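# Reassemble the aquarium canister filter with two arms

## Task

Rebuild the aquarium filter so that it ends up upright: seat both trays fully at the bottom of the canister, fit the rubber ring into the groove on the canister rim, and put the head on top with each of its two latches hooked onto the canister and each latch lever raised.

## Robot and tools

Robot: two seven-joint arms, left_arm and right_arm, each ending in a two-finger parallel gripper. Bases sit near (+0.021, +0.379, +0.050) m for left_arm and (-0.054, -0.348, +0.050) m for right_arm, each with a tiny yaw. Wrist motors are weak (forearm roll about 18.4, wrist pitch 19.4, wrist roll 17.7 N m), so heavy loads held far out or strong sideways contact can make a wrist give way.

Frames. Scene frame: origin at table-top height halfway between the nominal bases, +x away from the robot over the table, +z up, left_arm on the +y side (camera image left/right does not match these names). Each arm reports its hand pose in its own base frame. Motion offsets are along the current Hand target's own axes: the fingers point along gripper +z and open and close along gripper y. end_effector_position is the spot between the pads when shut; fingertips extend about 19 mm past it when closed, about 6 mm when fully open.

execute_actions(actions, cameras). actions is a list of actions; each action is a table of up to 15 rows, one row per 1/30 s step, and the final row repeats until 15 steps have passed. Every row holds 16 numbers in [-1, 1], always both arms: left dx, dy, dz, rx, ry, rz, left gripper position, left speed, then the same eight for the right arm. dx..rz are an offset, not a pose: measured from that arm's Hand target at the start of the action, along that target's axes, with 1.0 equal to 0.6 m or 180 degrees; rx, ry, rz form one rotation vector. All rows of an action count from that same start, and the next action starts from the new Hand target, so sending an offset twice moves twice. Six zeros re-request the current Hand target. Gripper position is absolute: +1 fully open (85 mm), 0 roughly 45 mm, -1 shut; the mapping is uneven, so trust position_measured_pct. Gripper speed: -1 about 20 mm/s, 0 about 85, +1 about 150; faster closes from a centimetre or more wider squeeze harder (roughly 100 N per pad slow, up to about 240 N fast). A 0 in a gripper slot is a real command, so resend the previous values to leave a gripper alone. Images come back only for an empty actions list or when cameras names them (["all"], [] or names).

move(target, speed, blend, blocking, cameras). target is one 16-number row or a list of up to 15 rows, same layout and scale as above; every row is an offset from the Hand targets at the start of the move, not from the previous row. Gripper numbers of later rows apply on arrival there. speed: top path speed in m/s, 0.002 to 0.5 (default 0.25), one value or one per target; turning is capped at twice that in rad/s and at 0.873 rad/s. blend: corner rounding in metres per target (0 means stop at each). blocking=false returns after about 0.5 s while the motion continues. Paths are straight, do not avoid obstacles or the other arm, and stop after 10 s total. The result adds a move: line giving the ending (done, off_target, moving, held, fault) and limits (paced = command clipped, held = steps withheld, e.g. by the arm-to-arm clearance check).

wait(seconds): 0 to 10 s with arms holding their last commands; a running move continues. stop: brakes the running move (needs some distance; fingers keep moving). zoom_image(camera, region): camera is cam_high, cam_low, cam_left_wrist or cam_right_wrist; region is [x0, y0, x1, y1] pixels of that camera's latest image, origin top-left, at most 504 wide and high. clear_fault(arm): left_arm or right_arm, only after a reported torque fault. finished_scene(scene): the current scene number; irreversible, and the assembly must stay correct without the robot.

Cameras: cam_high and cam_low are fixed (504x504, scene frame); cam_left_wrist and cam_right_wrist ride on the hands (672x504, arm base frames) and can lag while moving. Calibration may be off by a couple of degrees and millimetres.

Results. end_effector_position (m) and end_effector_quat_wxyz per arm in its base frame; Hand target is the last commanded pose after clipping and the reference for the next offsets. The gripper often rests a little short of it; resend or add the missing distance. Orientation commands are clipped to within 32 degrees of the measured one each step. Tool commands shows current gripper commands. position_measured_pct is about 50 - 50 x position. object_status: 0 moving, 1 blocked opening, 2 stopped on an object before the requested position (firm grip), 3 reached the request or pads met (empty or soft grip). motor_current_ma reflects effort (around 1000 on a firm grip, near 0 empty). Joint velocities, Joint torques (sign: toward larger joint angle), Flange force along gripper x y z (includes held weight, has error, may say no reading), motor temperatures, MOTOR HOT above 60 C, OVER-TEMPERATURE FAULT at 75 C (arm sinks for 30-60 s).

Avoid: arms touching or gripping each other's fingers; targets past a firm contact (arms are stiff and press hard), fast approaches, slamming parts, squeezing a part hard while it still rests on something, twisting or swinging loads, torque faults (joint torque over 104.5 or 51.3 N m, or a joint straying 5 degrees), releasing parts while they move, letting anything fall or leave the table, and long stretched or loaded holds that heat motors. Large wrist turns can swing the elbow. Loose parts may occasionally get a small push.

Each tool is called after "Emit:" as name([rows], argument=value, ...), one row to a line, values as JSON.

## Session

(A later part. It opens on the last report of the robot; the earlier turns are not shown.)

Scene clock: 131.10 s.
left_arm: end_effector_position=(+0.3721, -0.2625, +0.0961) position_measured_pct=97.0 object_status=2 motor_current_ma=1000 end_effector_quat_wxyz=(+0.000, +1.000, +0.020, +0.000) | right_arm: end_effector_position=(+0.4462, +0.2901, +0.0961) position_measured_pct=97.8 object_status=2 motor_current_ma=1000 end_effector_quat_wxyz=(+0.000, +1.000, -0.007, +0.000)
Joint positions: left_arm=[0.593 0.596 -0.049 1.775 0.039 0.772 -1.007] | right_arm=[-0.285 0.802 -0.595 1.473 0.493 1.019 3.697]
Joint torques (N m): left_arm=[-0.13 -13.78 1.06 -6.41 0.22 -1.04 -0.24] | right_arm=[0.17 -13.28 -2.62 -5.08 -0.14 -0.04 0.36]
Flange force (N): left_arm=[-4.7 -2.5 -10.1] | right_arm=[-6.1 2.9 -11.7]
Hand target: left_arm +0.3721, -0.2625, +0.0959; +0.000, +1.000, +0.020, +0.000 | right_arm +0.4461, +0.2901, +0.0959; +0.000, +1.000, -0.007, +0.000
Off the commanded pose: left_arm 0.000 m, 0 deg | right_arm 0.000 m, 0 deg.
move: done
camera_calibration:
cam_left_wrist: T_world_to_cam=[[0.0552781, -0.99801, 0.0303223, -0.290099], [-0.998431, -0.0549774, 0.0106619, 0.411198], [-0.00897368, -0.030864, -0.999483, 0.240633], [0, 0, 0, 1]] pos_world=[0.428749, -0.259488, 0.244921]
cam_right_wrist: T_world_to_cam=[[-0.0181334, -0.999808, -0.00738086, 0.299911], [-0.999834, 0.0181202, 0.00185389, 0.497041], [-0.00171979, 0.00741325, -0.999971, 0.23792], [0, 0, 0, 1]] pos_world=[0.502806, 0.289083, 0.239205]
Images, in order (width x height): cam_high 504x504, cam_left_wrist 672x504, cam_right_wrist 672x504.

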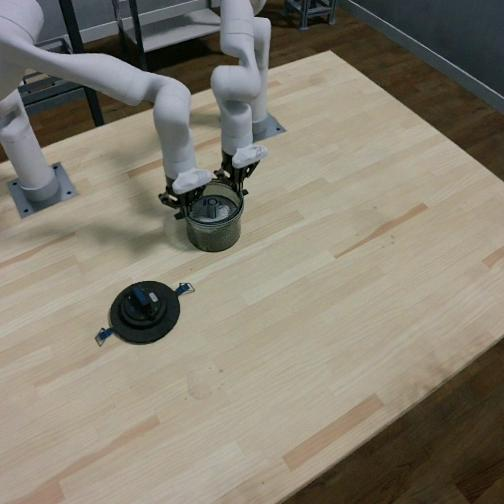

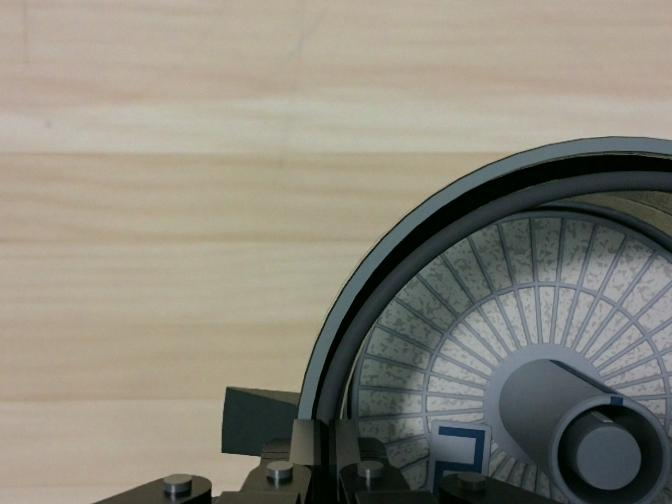

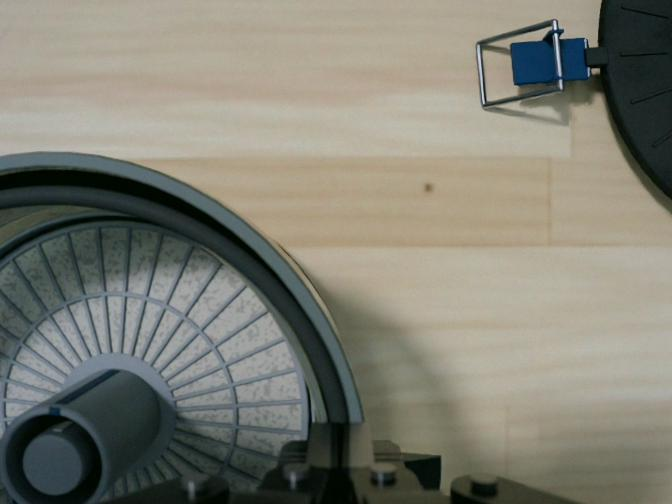

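Emit:
move([
  [0,0,-0.005,0,0,0,-1,-1,0,0,-0.005,0,0,0,-1,-1],
  [0.005,0,-0.005,0,0,0,-1,-1,0.005,0,-0.005,0,0,0,-1,-1],
], speed=0.03, cameras=["cam_left_wrist","cam_right_wrist"])

Scene clock: 132.50 s.
left_arm: end_effector_position=(+0.3751, -0.2623, +0.0989) position_measured_pct=97.0 object_status=2 motor_current_ma=1000 end_effector_quat_wxyz=(+0.000, +1.000, +0.020, +0.000) | right_arm: end_effector_position=(+0.4491, +0.2900, +0.0990) position_measured_pct=97.8 object_status=2 motor_current_ma=1000 end_effector_quat_wxyz=(+0.000, +1.000, -0.007, +0.000)
Joint positions: left_arm=[0.59 0.595 -0.05 1.764 0.039 0.784 -1.01] | right_arm=[-0.283 0.803 -0.597 1.46 0.491 1.031 3.705]
Joint torques (N m): left_arm=[0.04 -18.34 0.94 -6.93 0.21 0.02 -0.19] | right_arm=[-0.22 -19.51 -4.47 -7.95 -0.3 -0.22 0.42]
Flange force (N): left_arm=[-1.1 -0.4 1.1] | right_arm=[-5.6 3.2 0.3]
Hand target: left_arm +0.3751, -0.2623, +0.0989; +0.000, +1.000, +0.020, +0.000 | right_arm +0.4491, +0.2900, +0.0989; +0.000, +1.000, -0.007, +0.000
Off the commanded pose: left_arm 0.000 m, 0 deg | right_arm 0.000 m, 0 deg.
move: done
camera_calibration:
cam_left_wrist: T_world_to_cam=[[0.0553793, -0.998008, 0.0302154, -0.29027], [-0.998424, -0.0550767, 0.0107586, 0.414116], [-0.00907297, -0.0307636, -0.999486, 0.243631], [0, 0, 0, 1]] pos_world=[0.431749, -0.259388, 0.247821]
cam_right_wrist: T_world_to_cam=[[-0.0181342, -0.999809, -0.00727722, 0.29986], [-0.999834, 0.0181197, 0.00205206, 0.499888], [-0.0019198, 0.00731322, -0.999971, 0.240955], [0, 0, 0, 1]] pos_world=[0.505705, 0.288983, 0.242105]
Images, in order (width x height): cam_left_wrist 672x504, cam_right_wrist 672x504.

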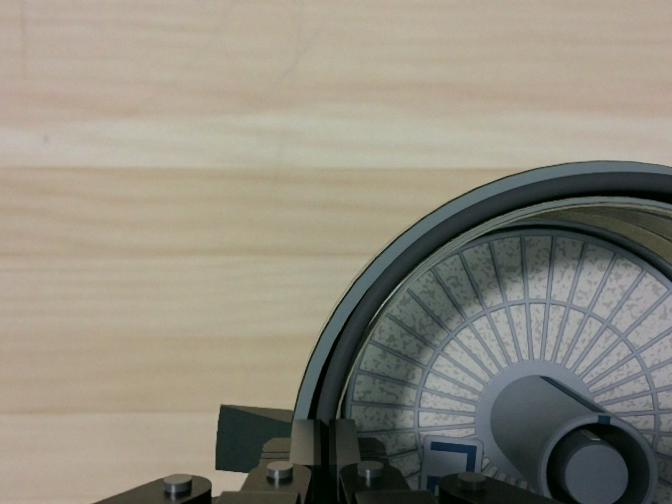

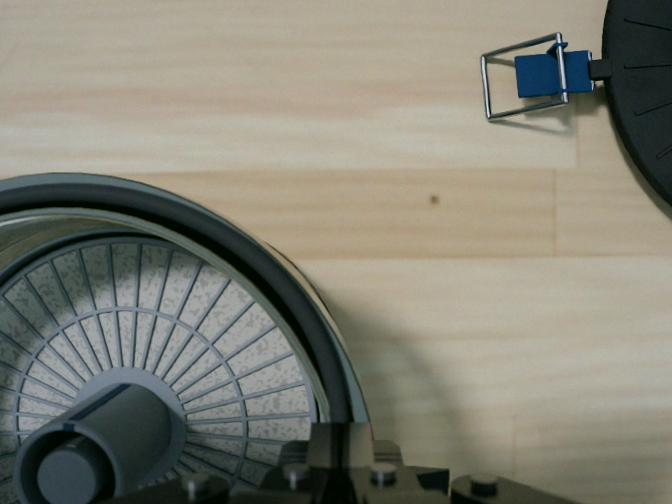

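Emit:
move([
  [0,0,0.005,0,0,0,-1,-1,-0.001,0,0.005,0,0,0,-1,-1],
], speed=0.02, cameras=["cam_left_wrist","cam_right_wrist","cam_high"])

Emit:
zoom_image(camera="cam_high", region=[170, 150, 260, 240])

Scene clock: 133.97 s.
left_arm: end_effector_position=(+0.3752, -0.2623, +0.0960) position_measured_pct=97.0 object_status=2 motor_current_ma=1000 end_effector_quat_wxyz=(+0.000, +1.000, +0.020, +0.000) | right_arm: end_effector_position=(+0.4484, +0.2899, +0.0957) position_measured_pct=97.8 object_status=2 motor_current_ma=1000 end_effector_quat_wxyz=(+0.000, +1.000, -0.007, +0.000)
Joint positions: left_arm=[0.589 0.6 -0.049 1.767 0.039 0.776 -1.01] | right_arm=[-0.284 0.806 -0.595 1.465 0.494 1.023 3.702]
Joint torques (N m): left_arm=[-0.01 -13.1 1 -4.28 0.18 0.19 -0.18] | right_arm=[0 -7.66 -1.55 -2.72 -0.46 -0.24 0.25]
Flange force (N): left_arm=[-1.2 -0.4 -10.1] | right_arm=[-6.3 3.6 -22.7]
Hand target: left_arm +0.3751, -0.2623, +0.0959; +0.000, +1.000, +0.020, +0.000 | right_arm +0.4485, +0.2900, +0.0959; +0.000, +1.000, -0.007, +0.000
Off the commanded pose: left_arm 0.000 m, 0 deg | right_arm 0.000 m, 0 deg.
move: done
camera_calibration:
cam_left_wrist: T_world_to_cam=[[0.0552781, -0.99801, 0.0303223, -0.290165], [-0.998431, -0.0549774, 0.0106619, 0.414199], [-0.00897368, -0.030864, -0.999483, 0.240663], [0, 0, 0, 1]] pos_world=[0.431749, -0.259388, 0.244921]
cam_right_wrist: T_world_to_cam=[[-0.0180324, -0.999814, -0.00686957, 0.299576], [-0.999834, 0.0180153, 0.00254364, 0.499208], [-0.00241941, 0.0069143, -0.999973, 0.238022], [0, 0, 0, 1]] pos_world=[0.505103, 0.288881, 0.238804]
Images, in order (width x height): cam_high 504x504, cam_left_wrist 672x504, cam_right_wrist 672x504.

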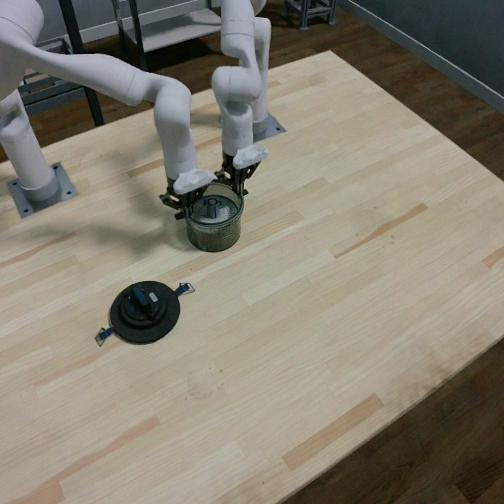

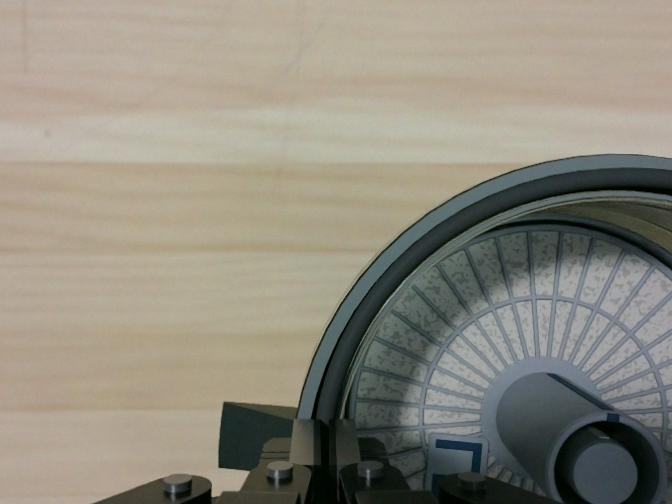

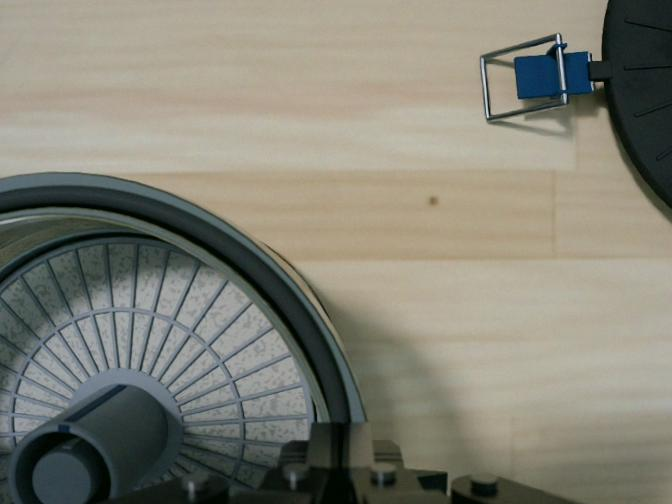

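Scaled by 5.600.

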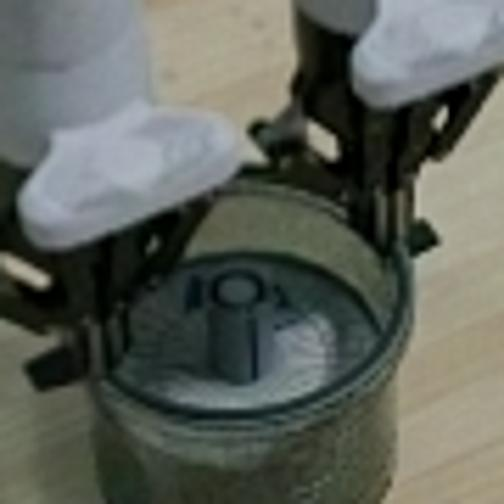

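Emit:
move([
  [0,0,-0.0005,0,0,0,-1,-1,0,0,-0.001,0,0,0,-1,-1],
  [0,0,-0.0008,0,0,0,-0.75,-1,0,0,-0.0013,0,0,0,-0.75,-1],
], speed=0.02, cameras=["cam_left_wrist","cam_right_wrist"])

Emit:
zoom_image(camera="cam_left_wrist", region=[280, 140, 672, 470])

Emit:
zoom_image(camera="cam_right_wrist", region=[0, 140, 420, 480])

Scene clock: 136.17 s.
left_arm: end_effector_position=(+0.3752, -0.2623, +0.0964) position_measured_pct=87.4 object_status=3 motor_current_ma=0 end_effector_quat_wxyz=(+0.000, +1.000, +0.020, +0.000) | right_arm: end_effector_position=(+0.4486, +0.2900, +0.0967) position_measured_pct=87.4 object_status=0 motor_current_ma=0 end_effector_quat_wxyz=(+0.000, +1.000, -0.007, +0.000)
Joint positions: left_arm=[0.589 0.599 -0.049 1.766 0.039 0.777 -1.01] | right_arm=[-0.284 0.805 -0.595 1.464 0.493 1.025 3.702]
Joint torques (N m): left_arm=[-0.23 -16.41 0.78 -6.1 0.03 0.06 -0.23] | right_arm=[0.06 -18.18 -3.88 -7.35 -0.2 -0.08 0.42]
Flange force (N): left_arm=[-2.0 -0.2 -3.0] | right_arm=[-6.1 3.0 -2.2]
Hand target: left_arm +0.3751, -0.2623, +0.0964; +0.000, +1.000, +0.020, +0.000 | right_arm +0.4485, +0.2900, +0.0967; +0.000, +1.000, -0.007, +0.000
Off the commanded pose: left_arm 0.000 m, 0 deg | right_arm 0.000 m, 0 deg.
move: done
camera_calibration:
cam_left_wrist: T_world_to_cam=[[0.0552796, -0.998014, 0.0302169, -0.290153], [-0.99843, -0.054977, 0.0107563, 0.414172], [-0.00907369, -0.0307641, -0.999485, 0.241133], [0, 0, 0, 1]] pos_world=[0.431749, -0.259388, 0.245321]
cam_right_wrist: T_world_to_cam=[[-0.0182342, -0.999807, -0.0072759, 0.299884], [-0.999832, 0.0182197, 0.00205319, 0.499363], [-0.00192023, 0.00731211, -0.999971, 0.238655], [0, 0, 0, 1]] pos_world=[0.505205, 0.288983, 0.239805]
Images, in order (width x height): cam_left_wrist 672x504, cam_right_wrist 672x504.

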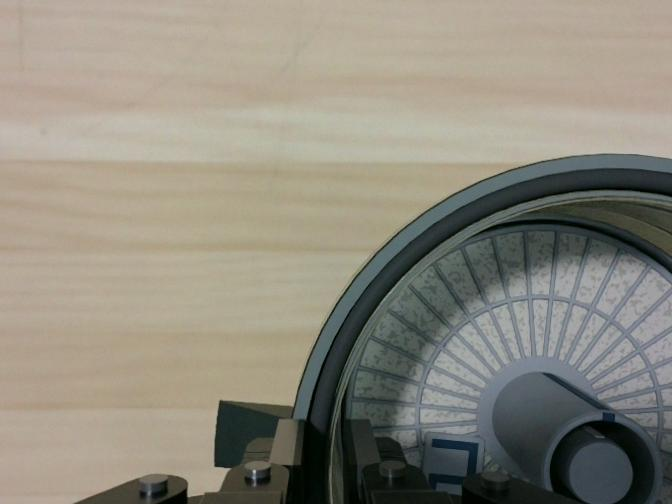

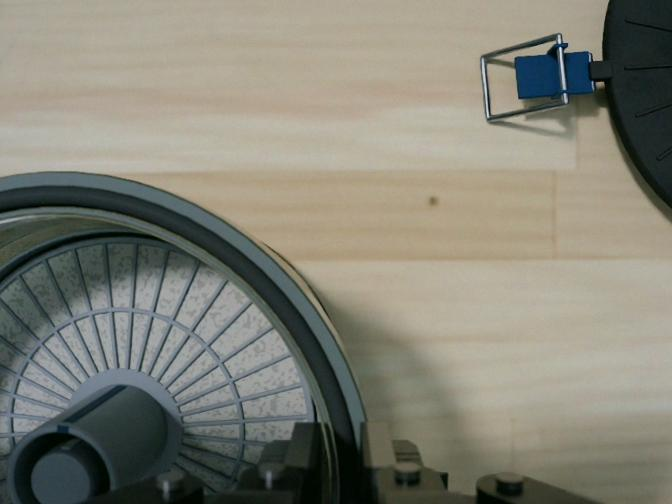

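Scaled by 1.286.

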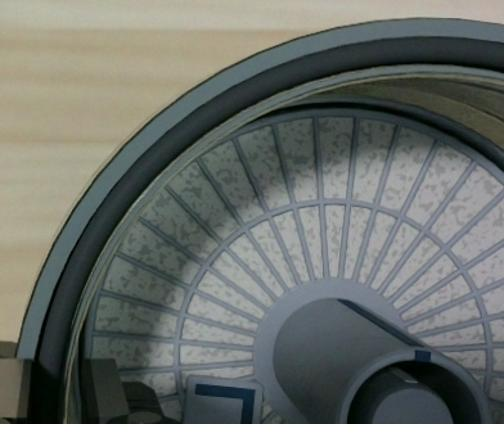

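Scaled by 1.200.

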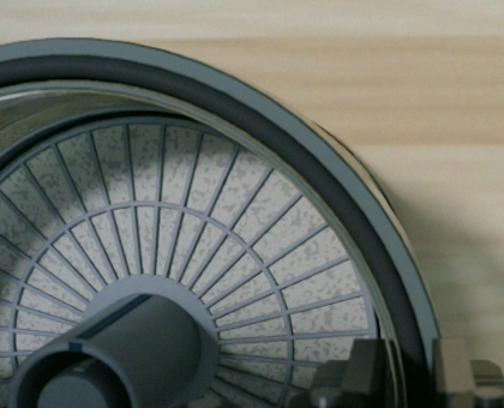

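Emit:
move([
  [0,0,-0.05,0,0,0,-0.75,-1,0,0,-0.05,0,0,0,-0.75,-1],
  [0,0,-0.14,0,0,0,-0.75,-1,0,0,-0.14,0,0,0,-0.75,-1],
  [-0.1,-0.06,-0.17,0,0,0,-0.75,-1,0.282,0.3406,-0.172,0,0,-0.041,0.1,1],
], speed=[0.05,0.15,0.25], blend=[0.005,0.01,0], cameras=["all"])

Emit:
zoom_image(camera="cam_left_wrist", region=[220, 140, 672, 480])

Scene clock: 148.70 s.
left_arm: end_effector_position=(+0.3138, -0.2288, +0.1984) position_measured_pct=87.4 object_status=3 motor_current_ma=0 end_effector_quat_wxyz=(+0.000, +1.000, +0.020, +0.000) | right_arm: end_effector_position=(+0.6147, +0.0832, +0.2000) position_measured_pct=45.0 object_status=0 motor_current_ma=0 end_effector_quat_wxyz=(+0.000, +0.998, +0.057, +0.000)
Joint positions: left_arm=[0.61 0.308 -0.056 1.857 0.02 0.977 -0.986] | right_arm=[0.06 0.885 -0.613 0.907 0.465 1.462 4.413]
Joint torques (N m): left_arm=[-0.03 -14.38 1.02 -8.28 0.21 0.06 -0.23] | right_arm=[-0.43 -23.15 -4.29 -9.35 -0.44 -0.23 0.41]
Flange force (N): left_arm=[-1.0 -0.6 2.2] | right_arm=[-9.2 0.2 2.5]
Hand target: left_arm +0.3138, -0.2288, +0.1984; +0.000, +1.000, +0.020, +0.000 | right_arm +0.6147, +0.0832, +0.2000; +0.000, +0.998, +0.057, +0.000
Off the commanded pose: left_arm 0.000 m, 0 deg | right_arm 0.000 m, 0 deg.
move: done
camera_calibration:
cam_left_wrist: T_world_to_cam=[[0.0553793, -0.998008, 0.0302154, -0.256343], [-0.998424, -0.0550767, 0.0107586, 0.353593], [-0.00907297, -0.0307636, -0.999486, 0.343556], [0, 0, 0, 1]] pos_world=[0.370349, -0.225788, 0.347321]
cam_right_wrist: T_world_to_cam=[[0.110473, -0.993853, -0.00725678, 0.0172646], [-0.993875, -0.110491, 0.00217241, 0.676054], [-0.00296086, 0.00697234, -0.999971, 0.344358], [0, 0, 0, 1]] pos_world=[0.671025, 0.0894556, 0.343005]

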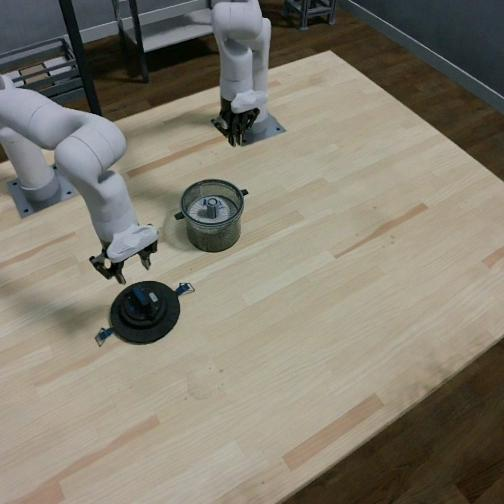

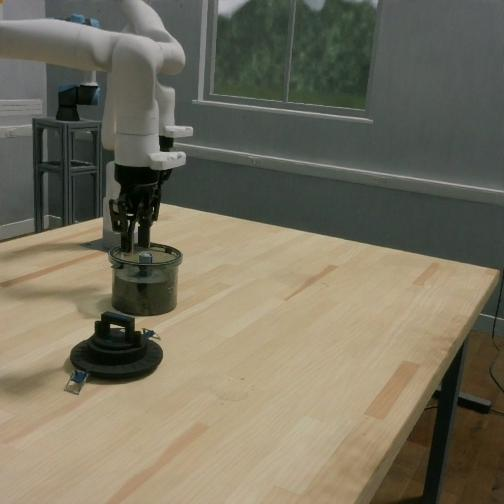

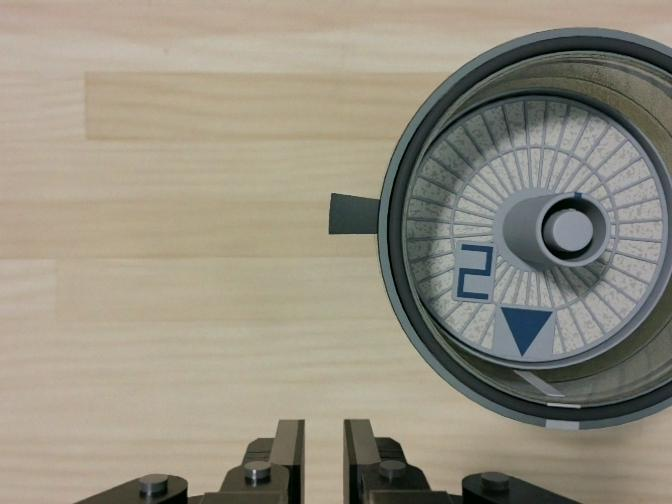

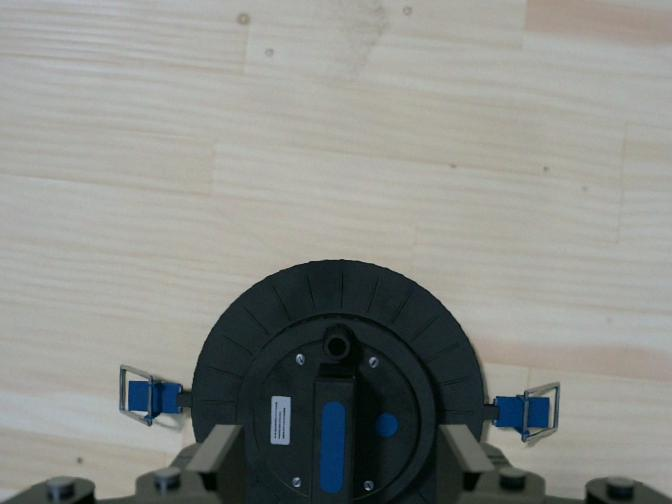

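Scaled by 1.115.

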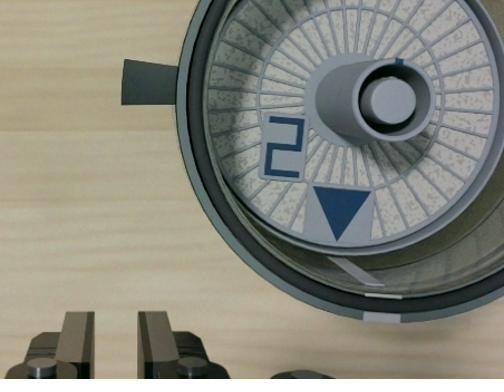

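Emit:
move([
  [0,0,0,0,0,0,-0.75,-1,-0.0558,-0.001,0.12,0,0,0.0128,0.1,1],
  [0,0,0,0,0,0,-0.75,-1,-0.0558,-0.001,0.2,0,0,0.0128,0.1,1],
], speed=[0.2,0.1], blend=[0.01,0], cameras=["cam_right_wrist"])

Scene clock: 151.20 s.
left_arm: end_effector_position=(+0.3138, -0.2288, +0.1984) position_measured_pct=87.4 object_status=3 motor_current_ma=0 end_effector_quat_wxyz=(+0.000, +1.000, +0.020, +0.000) | right_arm: end_effector_position=(+0.5813, +0.0800, +0.0800) position_measured_pct=45.0 object_status=3 motor_current_ma=0 end_effector_quat_wxyz=(+0.000, +0.999, +0.037, +0.000)
Joint positions: left_arm=[0.61 0.308 -0.056 1.857 0.02 0.977 -0.986] | right_arm=[0.107 0.928 -0.583 1.252 0.515 1.109 4.269]
Joint torques (N m): left_arm=[-0.01 -14.36 1.12 -8.34 0.21 0.11 -0.25] | right_arm=[-0.36 -22.68 -4.84 -8.5 -0.42 0.1 0.38]
Flange force (N): left_arm=[-1.2 -0.8 2.4] | right_arm=[-8.1 0.4 2.2]
Hand target: left_arm +0.3138, -0.2288, +0.1984; +0.000, +1.000, +0.020, +0.000 | right_arm +0.5813, +0.0800, +0.0800; +0.000, +0.999, +0.037, +0.000
Off the commanded pose: left_arm 0.000 m, 0 deg | right_arm 0.000 m, 0 deg.
move: done
camera_calibration:
cam_right_wrist: T_world_to_cam=[[0.0703736, -0.997494, -0.00728138, 0.0404603], [-0.997517, -0.0703911, 0.00217696, 0.64169], [-0.00268405, 0.0071101, -0.999971, 0.224213], [0, 0, 0, 1]] pos_world=[0.637851, 0.083934, 0.223105]
Images, in order (width x height): cam_right_wrist 672x504.

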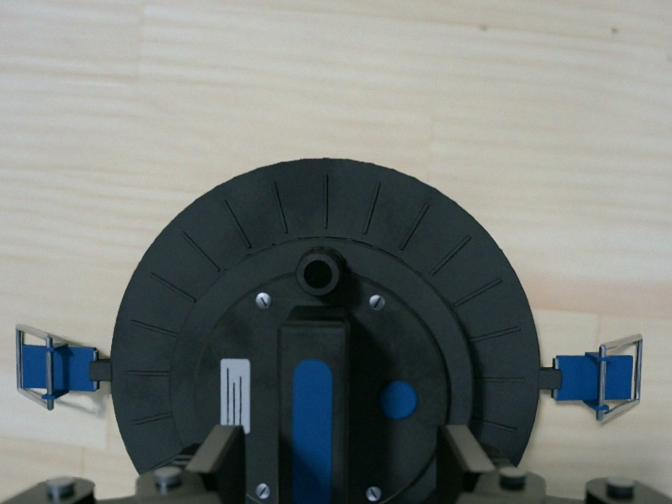

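Emit:
move([
  [0,0,0,0,0,0,-0.75,-1,0.003,-0.0128,0,0,0,0.0,0.1,1],
  [0,0,0,0,0,0,-0.75,-1,0.003,-0.0128,0.02,0,0,0.0,0.1,1],
], speed=[0.05,0.05], blend=[0.003,0], cameras=["cam_right_wrist"])

Scene clock: 152.97 s.
left_arm: end_effector_position=(+0.3138, -0.2288, +0.1984) position_measured_pct=87.4 object_status=3 motor_current_ma=0 end_effector_quat_wxyz=(+0.000, +1.000, +0.020, +0.000) | right_arm: end_effector_position=(+0.5826, +0.0877, +0.0680) position_measured_pct=45.0 object_status=3 motor_current_ma=0 end_effector_quat_wxyz=(+0.000, +0.999, +0.037, +0.000)
Joint positions: left_arm=[0.61 0.308 -0.056 1.857 0.02 0.977 -0.986] | right_arm=[0.09 0.948 -0.576 1.25 0.523 1.09 4.253]
Joint torques (N m): left_arm=[0.01 -14.4 1.04 -8.28 0.23 0.12 -0.24] | right_arm=[-0.38 -22.4 -4.84 -8.14 -0.59 -0.2 0.42]
Flange force (N): left_arm=[-1.0 -0.6 2.4] | right_arm=[-7.2 0.4 0.8]
Hand target: left_arm +0.3138, -0.2288, +0.1984; +0.000, +1.000, +0.020, +0.000 | right_arm +0.5826, +0.0877, +0.0680; +0.000, +0.999, +0.037, +0.000
Off the commanded pose: left_arm 0.000 m, 0 deg | right_arm 0.000 m, 0 deg.
move: done
camera_calibration:
cam_right_wrist: T_world_to_cam=[[0.0703733, -0.997494, -0.00727434, 0.0480606], [-0.997517, -0.0703901, 0.00207722, 0.643583], [-0.00258405, 0.0071101, -0.999971, 0.212098], [0, 0, 0, 1]] pos_world=[0.639151, 0.091734, 0.211105]
Images, in order (width x height): cam_right_wrist 672x504.

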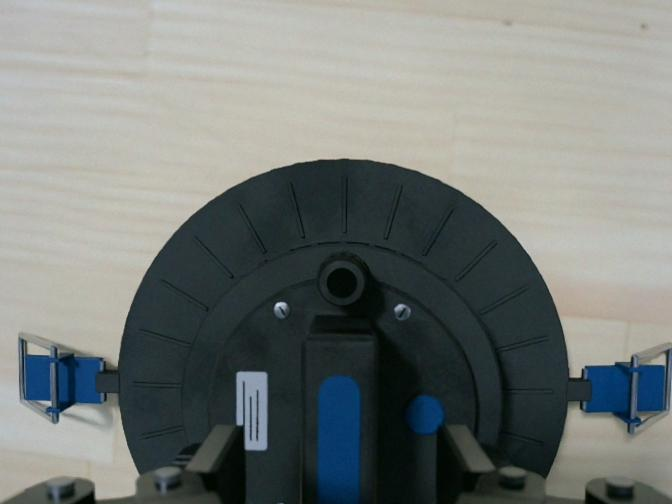

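Emit:
move([
  [0,0,0,0,0,0,-0.75,-1,0,0,0.0433,0,0,0.0,0.1,-1],
  [0,0,0,0,0,0,-0.75,-1,0,0,0.0433,0,0,0.0,-1,-1],
], speed=0.08, cameras=["cam_right_wrist"])

Emit:
wait(seconds=0.8)

Scene clock: 156.33 s.
left_arm: end_effector_position=(+0.3138, -0.2288, +0.1984) position_measured_pct=87.4 object_status=3 motor_current_ma=0 end_effector_quat_wxyz=(+0.000, +1.000, +0.020, +0.000) | right_arm: end_effector_position=(+0.5825, +0.0877, +0.0420) position_measured_pct=77.9 object_status=0 motor_current_ma=1000 end_effector_quat_wxyz=(+0.000, +0.999, +0.037, +0.000)
Joint positions: left_arm=[0.61 0.308 -0.056 1.857 0.02 0.977 -0.986] | right_arm=[0.085 0.983 -0.563 1.268 0.541 1.04 4.24]
Joint torques (N m): left_arm=[0.02 -14.45 1 -8.23 0.22 0.07 -0.2] | right_arm=[0.69 -19.05 -3.11 -6.99 0.15 -0.24 0.49]
Flange force (N): left_arm=[-0.7 -0.5 2.2] | right_arm=[-9.1 -1.4 -6.2]
Hand target: left_arm +0.3138, -0.2288, +0.1984; +0.000, +1.000, +0.020, +0.000 | right_arm +0.5825, +0.0877, +0.0420; +0.000, +0.999, +0.037, +0.000
Off the commanded pose: left_arm 0.000 m, 0 deg | right_arm 0.000 m, 0 deg.
move: done
camera_calibration:
cam_right_wrist: T_world_to_cam=[[0.0703736, -0.997494, -0.00728138, 0.0478796], [-0.997517, -0.0703911, 0.00217696, 0.643518], [-0.00268405, 0.0071101, -0.999971, 0.186162], [0, 0, 0, 1]] pos_world=[0.639051, 0.091734, 0.185105]
Images, in order (width x height): cam_right_wrist 672x504.

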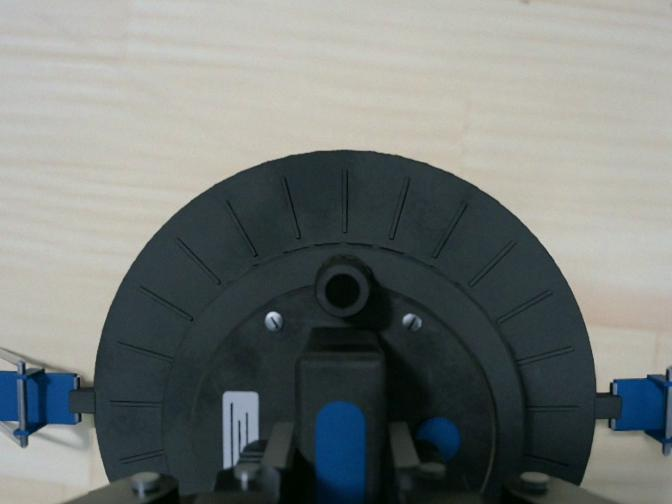

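Scene clock: 157.13 s.
left_arm: end_effector_position=(+0.3138, -0.2288, +0.1984) position_measured_pct=87.4 object_status=3 motor_current_ma=0 end_effector_quat_wxyz=(+0.000, +1.000, +0.020, +0.000) | right_arm: end_effector_position=(+0.5825, +0.0877, +0.0420) position_measured_pct=77.9 object_status=2 motor_current_ma=1000 end_effector_quat_wxyz=(+0.000, +0.999, +0.037, +0.000)
Joint positions: left_arm=[0.61 0.308 -0.056 1.857 0.02 0.977 -0.986] | right_arm=[0.085 0.983 -0.563 1.268 0.541 1.04 4.24]
Joint torques (N m): left_arm=[0.01 -14.4 1 -8.21 0.24 0.08 -0.22] | right_arm=[0.65 -19.1 -3.13 -7.02 0.16 -0.23 0.5]
Flange force (N): left_arm=[-0.8 -0.5 2.2] | right_arm=[-9.2 -1.3 -6.1]
Hand target: left_arm +0.3138, -0.2288, +0.1984; +0.000, +1.000, +0.020, +0.000 | right_arm +0.5825, +0.0877, +0.0420; +0.000, +0.999, +0.037, +0.000
Tool commands: left_gripper/position=-0.75 left_gripper/speed=-1.0 right_gripper/position=-1.0 right_gripper/speed=-1.0
Off the commanded pose: left_arm 0.000 m, 0 deg | right_arm 0.000 m, 0 deg.
wait: 0.80 s; at rest by 0.17 s

Emit:
move([
  [0,0,0,0,0,0,-0.75,-1,0,0,-0.03,0,0,0,-1,-1],
  [0.1328,-0.233,0.064,-0.394,0.379,0.394,-1,0,0,0,-0.28,0,0,0,-1,-1],
  [0.1328,-0.233,0.2057,-0.394,0.379,0.394,-1,0,-0.187,-0.484,-0.28,0,0,0.0522,-1,-1],
], speed=[0.04,0.2,0.15], blend=[0.003,0,0], cameras=["all"])

Scene clock: 168.80 s.
left_arm: end_effector_position=(+0.3878, -0.0859, +0.0751) position_measured_pct=98.7 object_status=3 motor_current_ma=960 end_effector_quat_wxyz=(+0.500, +0.500, -0.500, +0.500) | right_arm: end_effector_position=(+0.4493, +0.3691, +0.2099) position_measured_pct=77.9 object_status=2 motor_current_ma=1000 end_effector_quat_wxyz=(+0.000, +0.999, -0.045, +0.000)
Joint positions: left_arm=[-0.715 1.343 0.191 1.697 0.883 1.492 -4.513] | right_arm=[-0.452 0.777 -0.603 1.095 0.416 1.384 3.632]
Joint torques (N m): left_arm=[-0.03 -19.46 5.25 0.2 0.79 2.93 -0.22] | right_arm=[-0.3 -25.95 -5.3 -11.46 -0.48 -0.21 0.35]
Flange force (N): left_arm=[-0.3 2.0 0.0] | right_arm=[-4.3 4.1 10.0]
Hand target: left_arm +0.3878, -0.0859, +0.0751; +0.500, +0.500, -0.500, +0.500 | right_arm +0.4493, +0.3691, +0.2099; +0.000, +0.999, -0.045, +0.000
Off the commanded pose: left_arm 0.000 m, 0 deg | right_arm 0.000 m, 0 deg.
move: done
camera_calibration:
cam_left_wrist: T_world_to_cam=[[-0.999449, 0.0293989, 0.0154055, 0.384291], [-0.0150874, 0.0110136, -0.999826, 0.136984], [-0.0295634, -0.999507, -0.0105639, 0.0758645], [0, 0, 0, 1]] pos_world=[0.388389, 0.0630207, 0.131841]
cam_right_wrist: T_world_to_cam=[[-0.0935413, -0.995588, -0.00732775, 0.412026], [-0.995614, 0.0935285, 0.00206942, 0.468779], [-0.00137493, 0.00748919, -0.999971, 0.350966], [0, 0, 0, 1]] pos_world=[0.505747, 0.363736, 0.353005]

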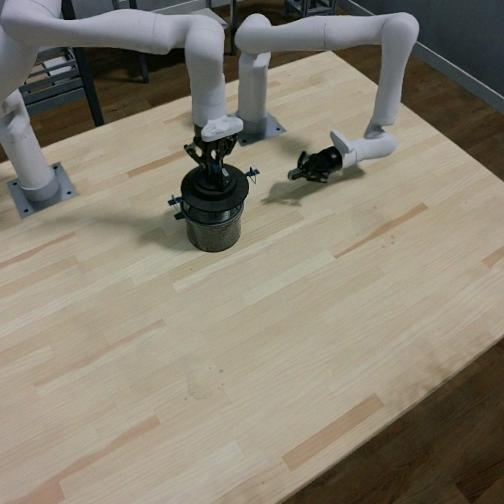

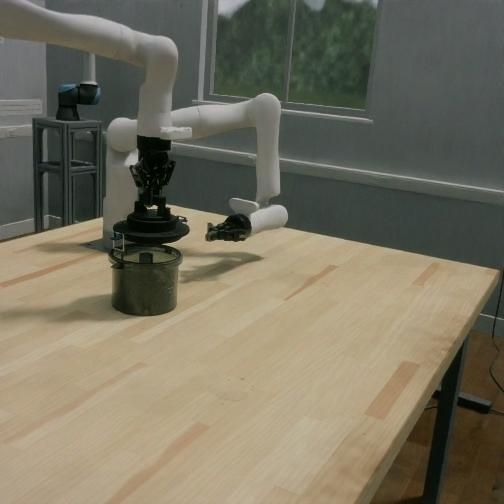

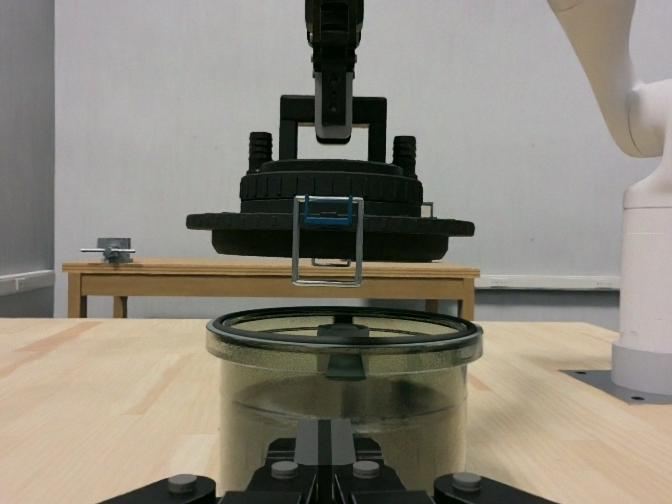

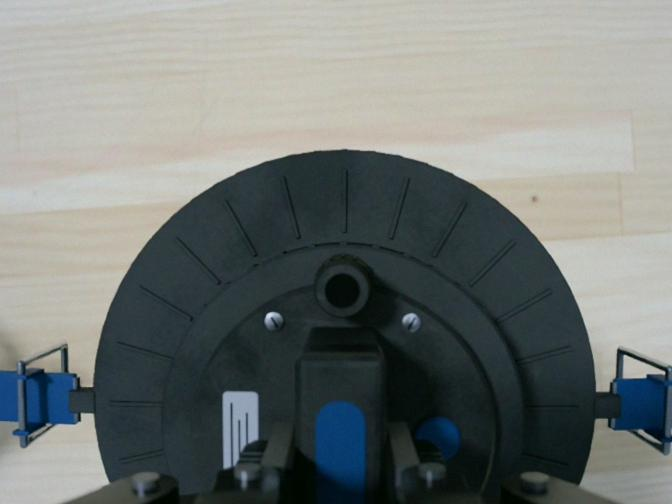

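Emit:
move([
  [0,0,0,0,0,0,-1,0,-0.0083,0.0067,0,0,0,0,-1,-1],
], speed=0.05, cameras=["cam_left_wrist","cam_low","cam_high"])

Emit:
zoom_image(camera="cam_left_wrist", region=[170, 170, 510, 400])

Emit:
zoom_image(camera="cam_low", region=[90, 190, 210, 320])

Emit:
zoom_image(camera="cam_high", region=[150, 130, 280, 260])

Scene clock: 171.20 s.
left_arm: end_effector_position=(+0.3878, -0.0859, +0.0751) position_measured_pct=98.7 object_status=3 motor_current_ma=960 end_effector_quat_wxyz=(+0.500, +0.500, -0.500, +0.500) | right_arm: end_effector_position=(+0.4440, +0.3656, +0.2099) position_measured_pct=77.9 object_status=2 motor_current_ma=1000 end_effector_quat_wxyz=(+0.000, +0.999, -0.045, +0.000)
Joint positions: left_arm=[-0.715 1.343 0.191 1.697 0.883 1.492 -4.513] | right_arm=[-0.445 0.762 -0.606 1.125 0.413 1.369 3.625]
Joint torques (N m): left_arm=[-0.06 -19.5 5.42 0.25 0.82 2.99 -0.24] | right_arm=[-0.41 -25.71 -5.24 -11.9 -0.45 -0.13 0.41]
Flange force (N): left_arm=[-0.5 1.9 -0.1] | right_arm=[-5.8 5.7 11.2]
Hand target: left_arm +0.3878, -0.0859, +0.0751; +0.500, +0.500, -0.500, +0.500 | right_arm +0.4440, +0.3656, +0.2099; +0.000, +0.999, -0.045, +0.000
Off the commanded pose: left_arm 0.000 m, 0 deg | right_arm 0.000 m, 0 deg.
move: done
camera_calibration:
cam_left_wrist: T_world_to_cam=[[-0.999449, 0.0293989, 0.0154055, 0.384291], [-0.0150874, 0.0110136, -0.999826, 0.136984], [-0.0295634, -0.999507, -0.0105639, 0.0758645], [0, 0, 0, 1]] pos_world=[0.388389, 0.0630207, 0.131841]
Images, in order (width x height): cam_high 504x504, cam_low 504x504, cam_left_wrist 672x504.

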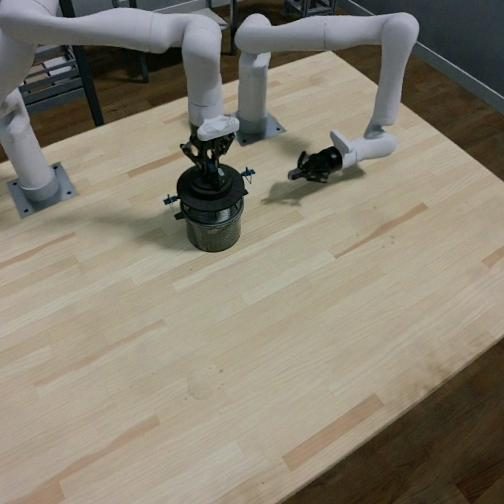

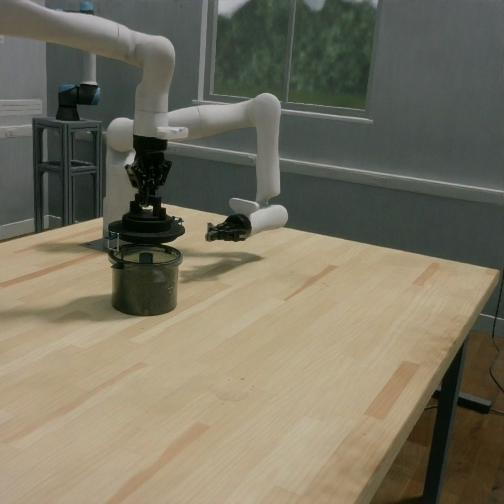

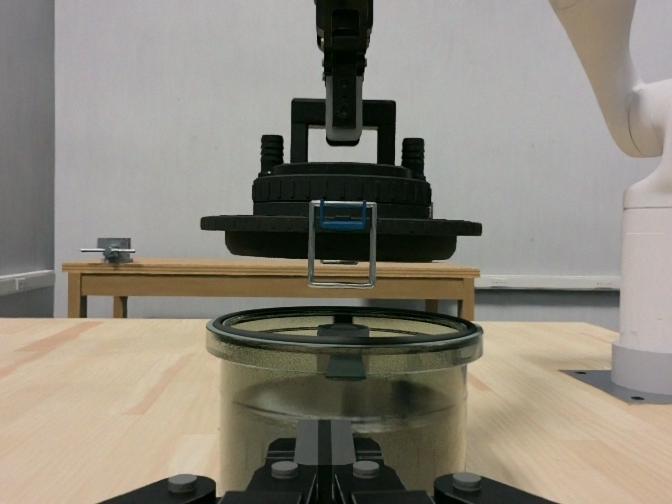

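Scaled by 1.482.

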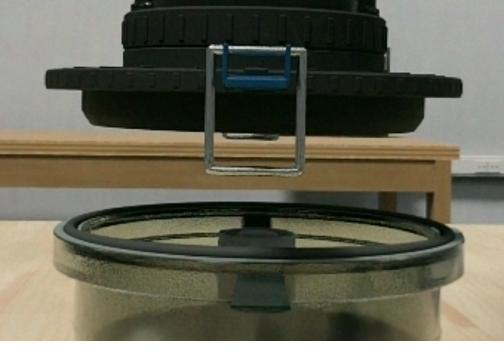

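Scaled by 3.877.

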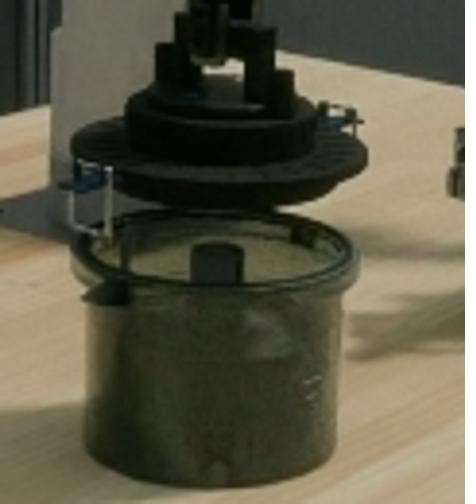

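Scaled by 3.877.

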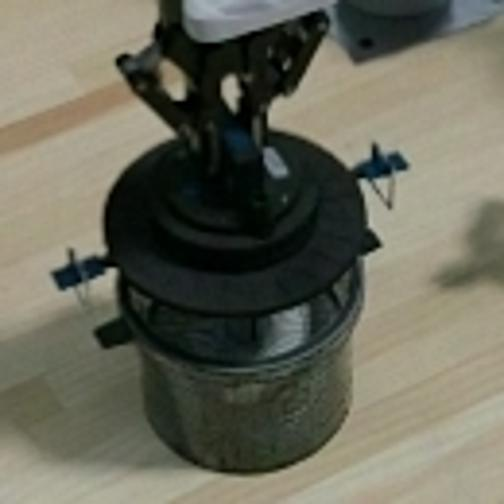

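Emit:
move([
  [0,0,0,0,0,0,-1,0,-0.0027,0,0,0,0,0,-1,-1],
  [0,0,0,0,0,0,-1,0,-0.0027,0,0.05,0,0,0,-1,-1],
], speed=0.05, cameras=["cam_left_wrist","cam_low","cam_high"])

Emit:
zoom_image(camera="cam_left_wrist", region=[170, 170, 510, 400])

Emit:
zoom_image(camera="cam_low", region=[90, 190, 210, 320])

Emit:
zoom_image(camera="cam_high", region=[150, 130, 280, 260])

Scene clock: 173.80 s.
left_arm: end_effector_position=(+0.3878, -0.0859, +0.0751) position_measured_pct=98.7 object_status=3 motor_current_ma=960 end_effector_quat_wxyz=(+0.500, +0.500, -0.500, +0.500) | right_arm: end_effector_position=(+0.4424, +0.3657, +0.1800) position_measured_pct=77.9 object_status=2 motor_current_ma=1000 end_effector_quat_wxyz=(+0.000, +0.999, -0.045, +0.000)
Joint positions: left_arm=[-0.715 1.343 0.191 1.697 0.883 1.492 -4.513] | right_arm=[-0.441 0.784 -0.599 1.185 0.427 1.293 3.606]
Joint torques (N m): left_arm=[-0.01 -19.52 5.4 0.32 0.86 2.97 -0.21] | right_arm=[-0.38 -25.65 -5.39 -10.96 -0.55 0 0.38]
Flange force (N): left_arm=[-0.7 1.9 -0.3] | right_arm=[-3.7 3.6 9.8]
Hand target: left_arm +0.3878, -0.0859, +0.0751; +0.500, +0.500, -0.500, +0.500 | right_arm +0.4424, +0.3657, +0.1799; +0.000, +0.999, -0.045, +0.000
Off the commanded pose: left_arm 0.000 m, 0 deg | right_arm 0.000 m, 0 deg.
move: done
camera_calibration:
cam_left_wrist: T_world_to_cam=[[-0.999449, 0.0293989, 0.0154055, 0.384291], [-0.0150874, 0.0110136, -0.999826, 0.136984], [-0.0295634, -0.999507, -0.0105639, 0.0758645], [0, 0, 0, 1]] pos_world=[0.388389, 0.0630207, 0.131841]
Images, in order (width x height): cam_high 504x504, cam_low 504x504, cam_left_wrist 672x504.

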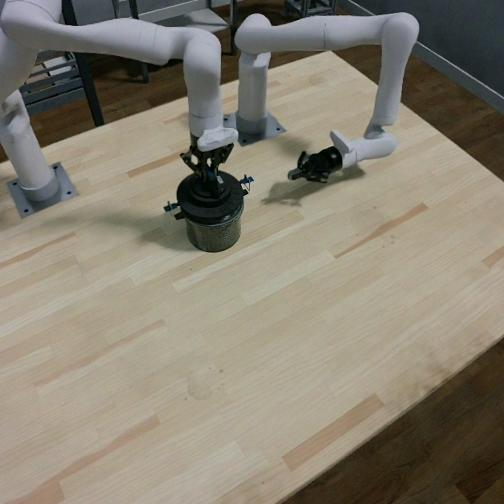

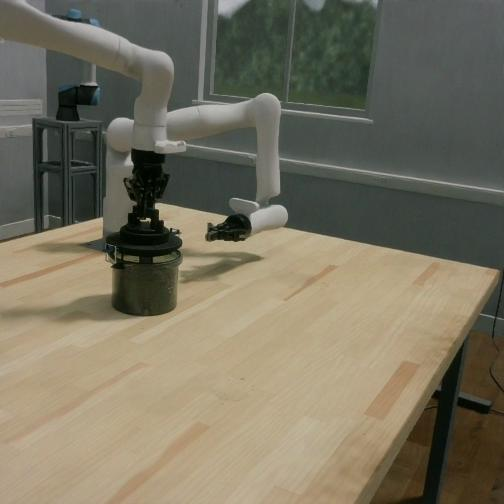

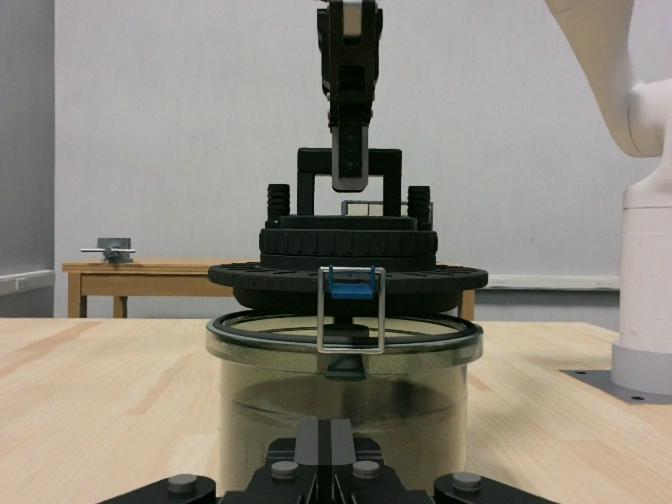

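Scaled by 1.482.

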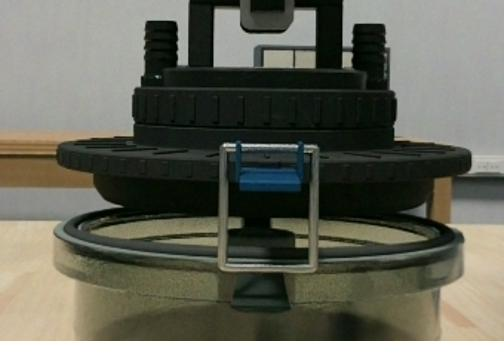

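Scaled by 3.877.

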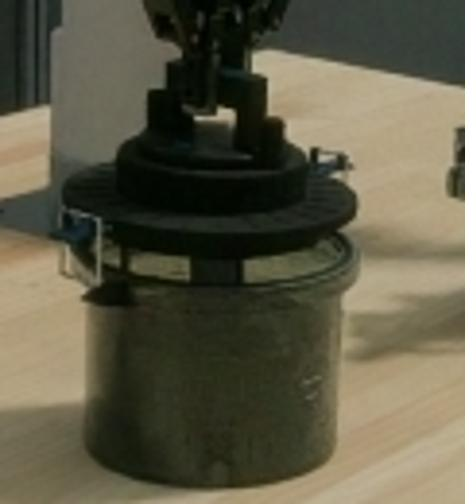

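Scaled by 3.877.

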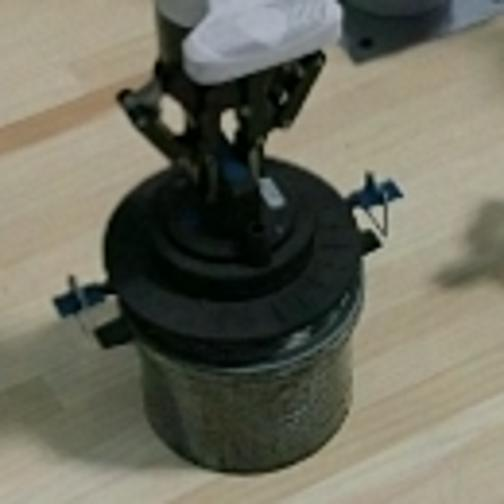

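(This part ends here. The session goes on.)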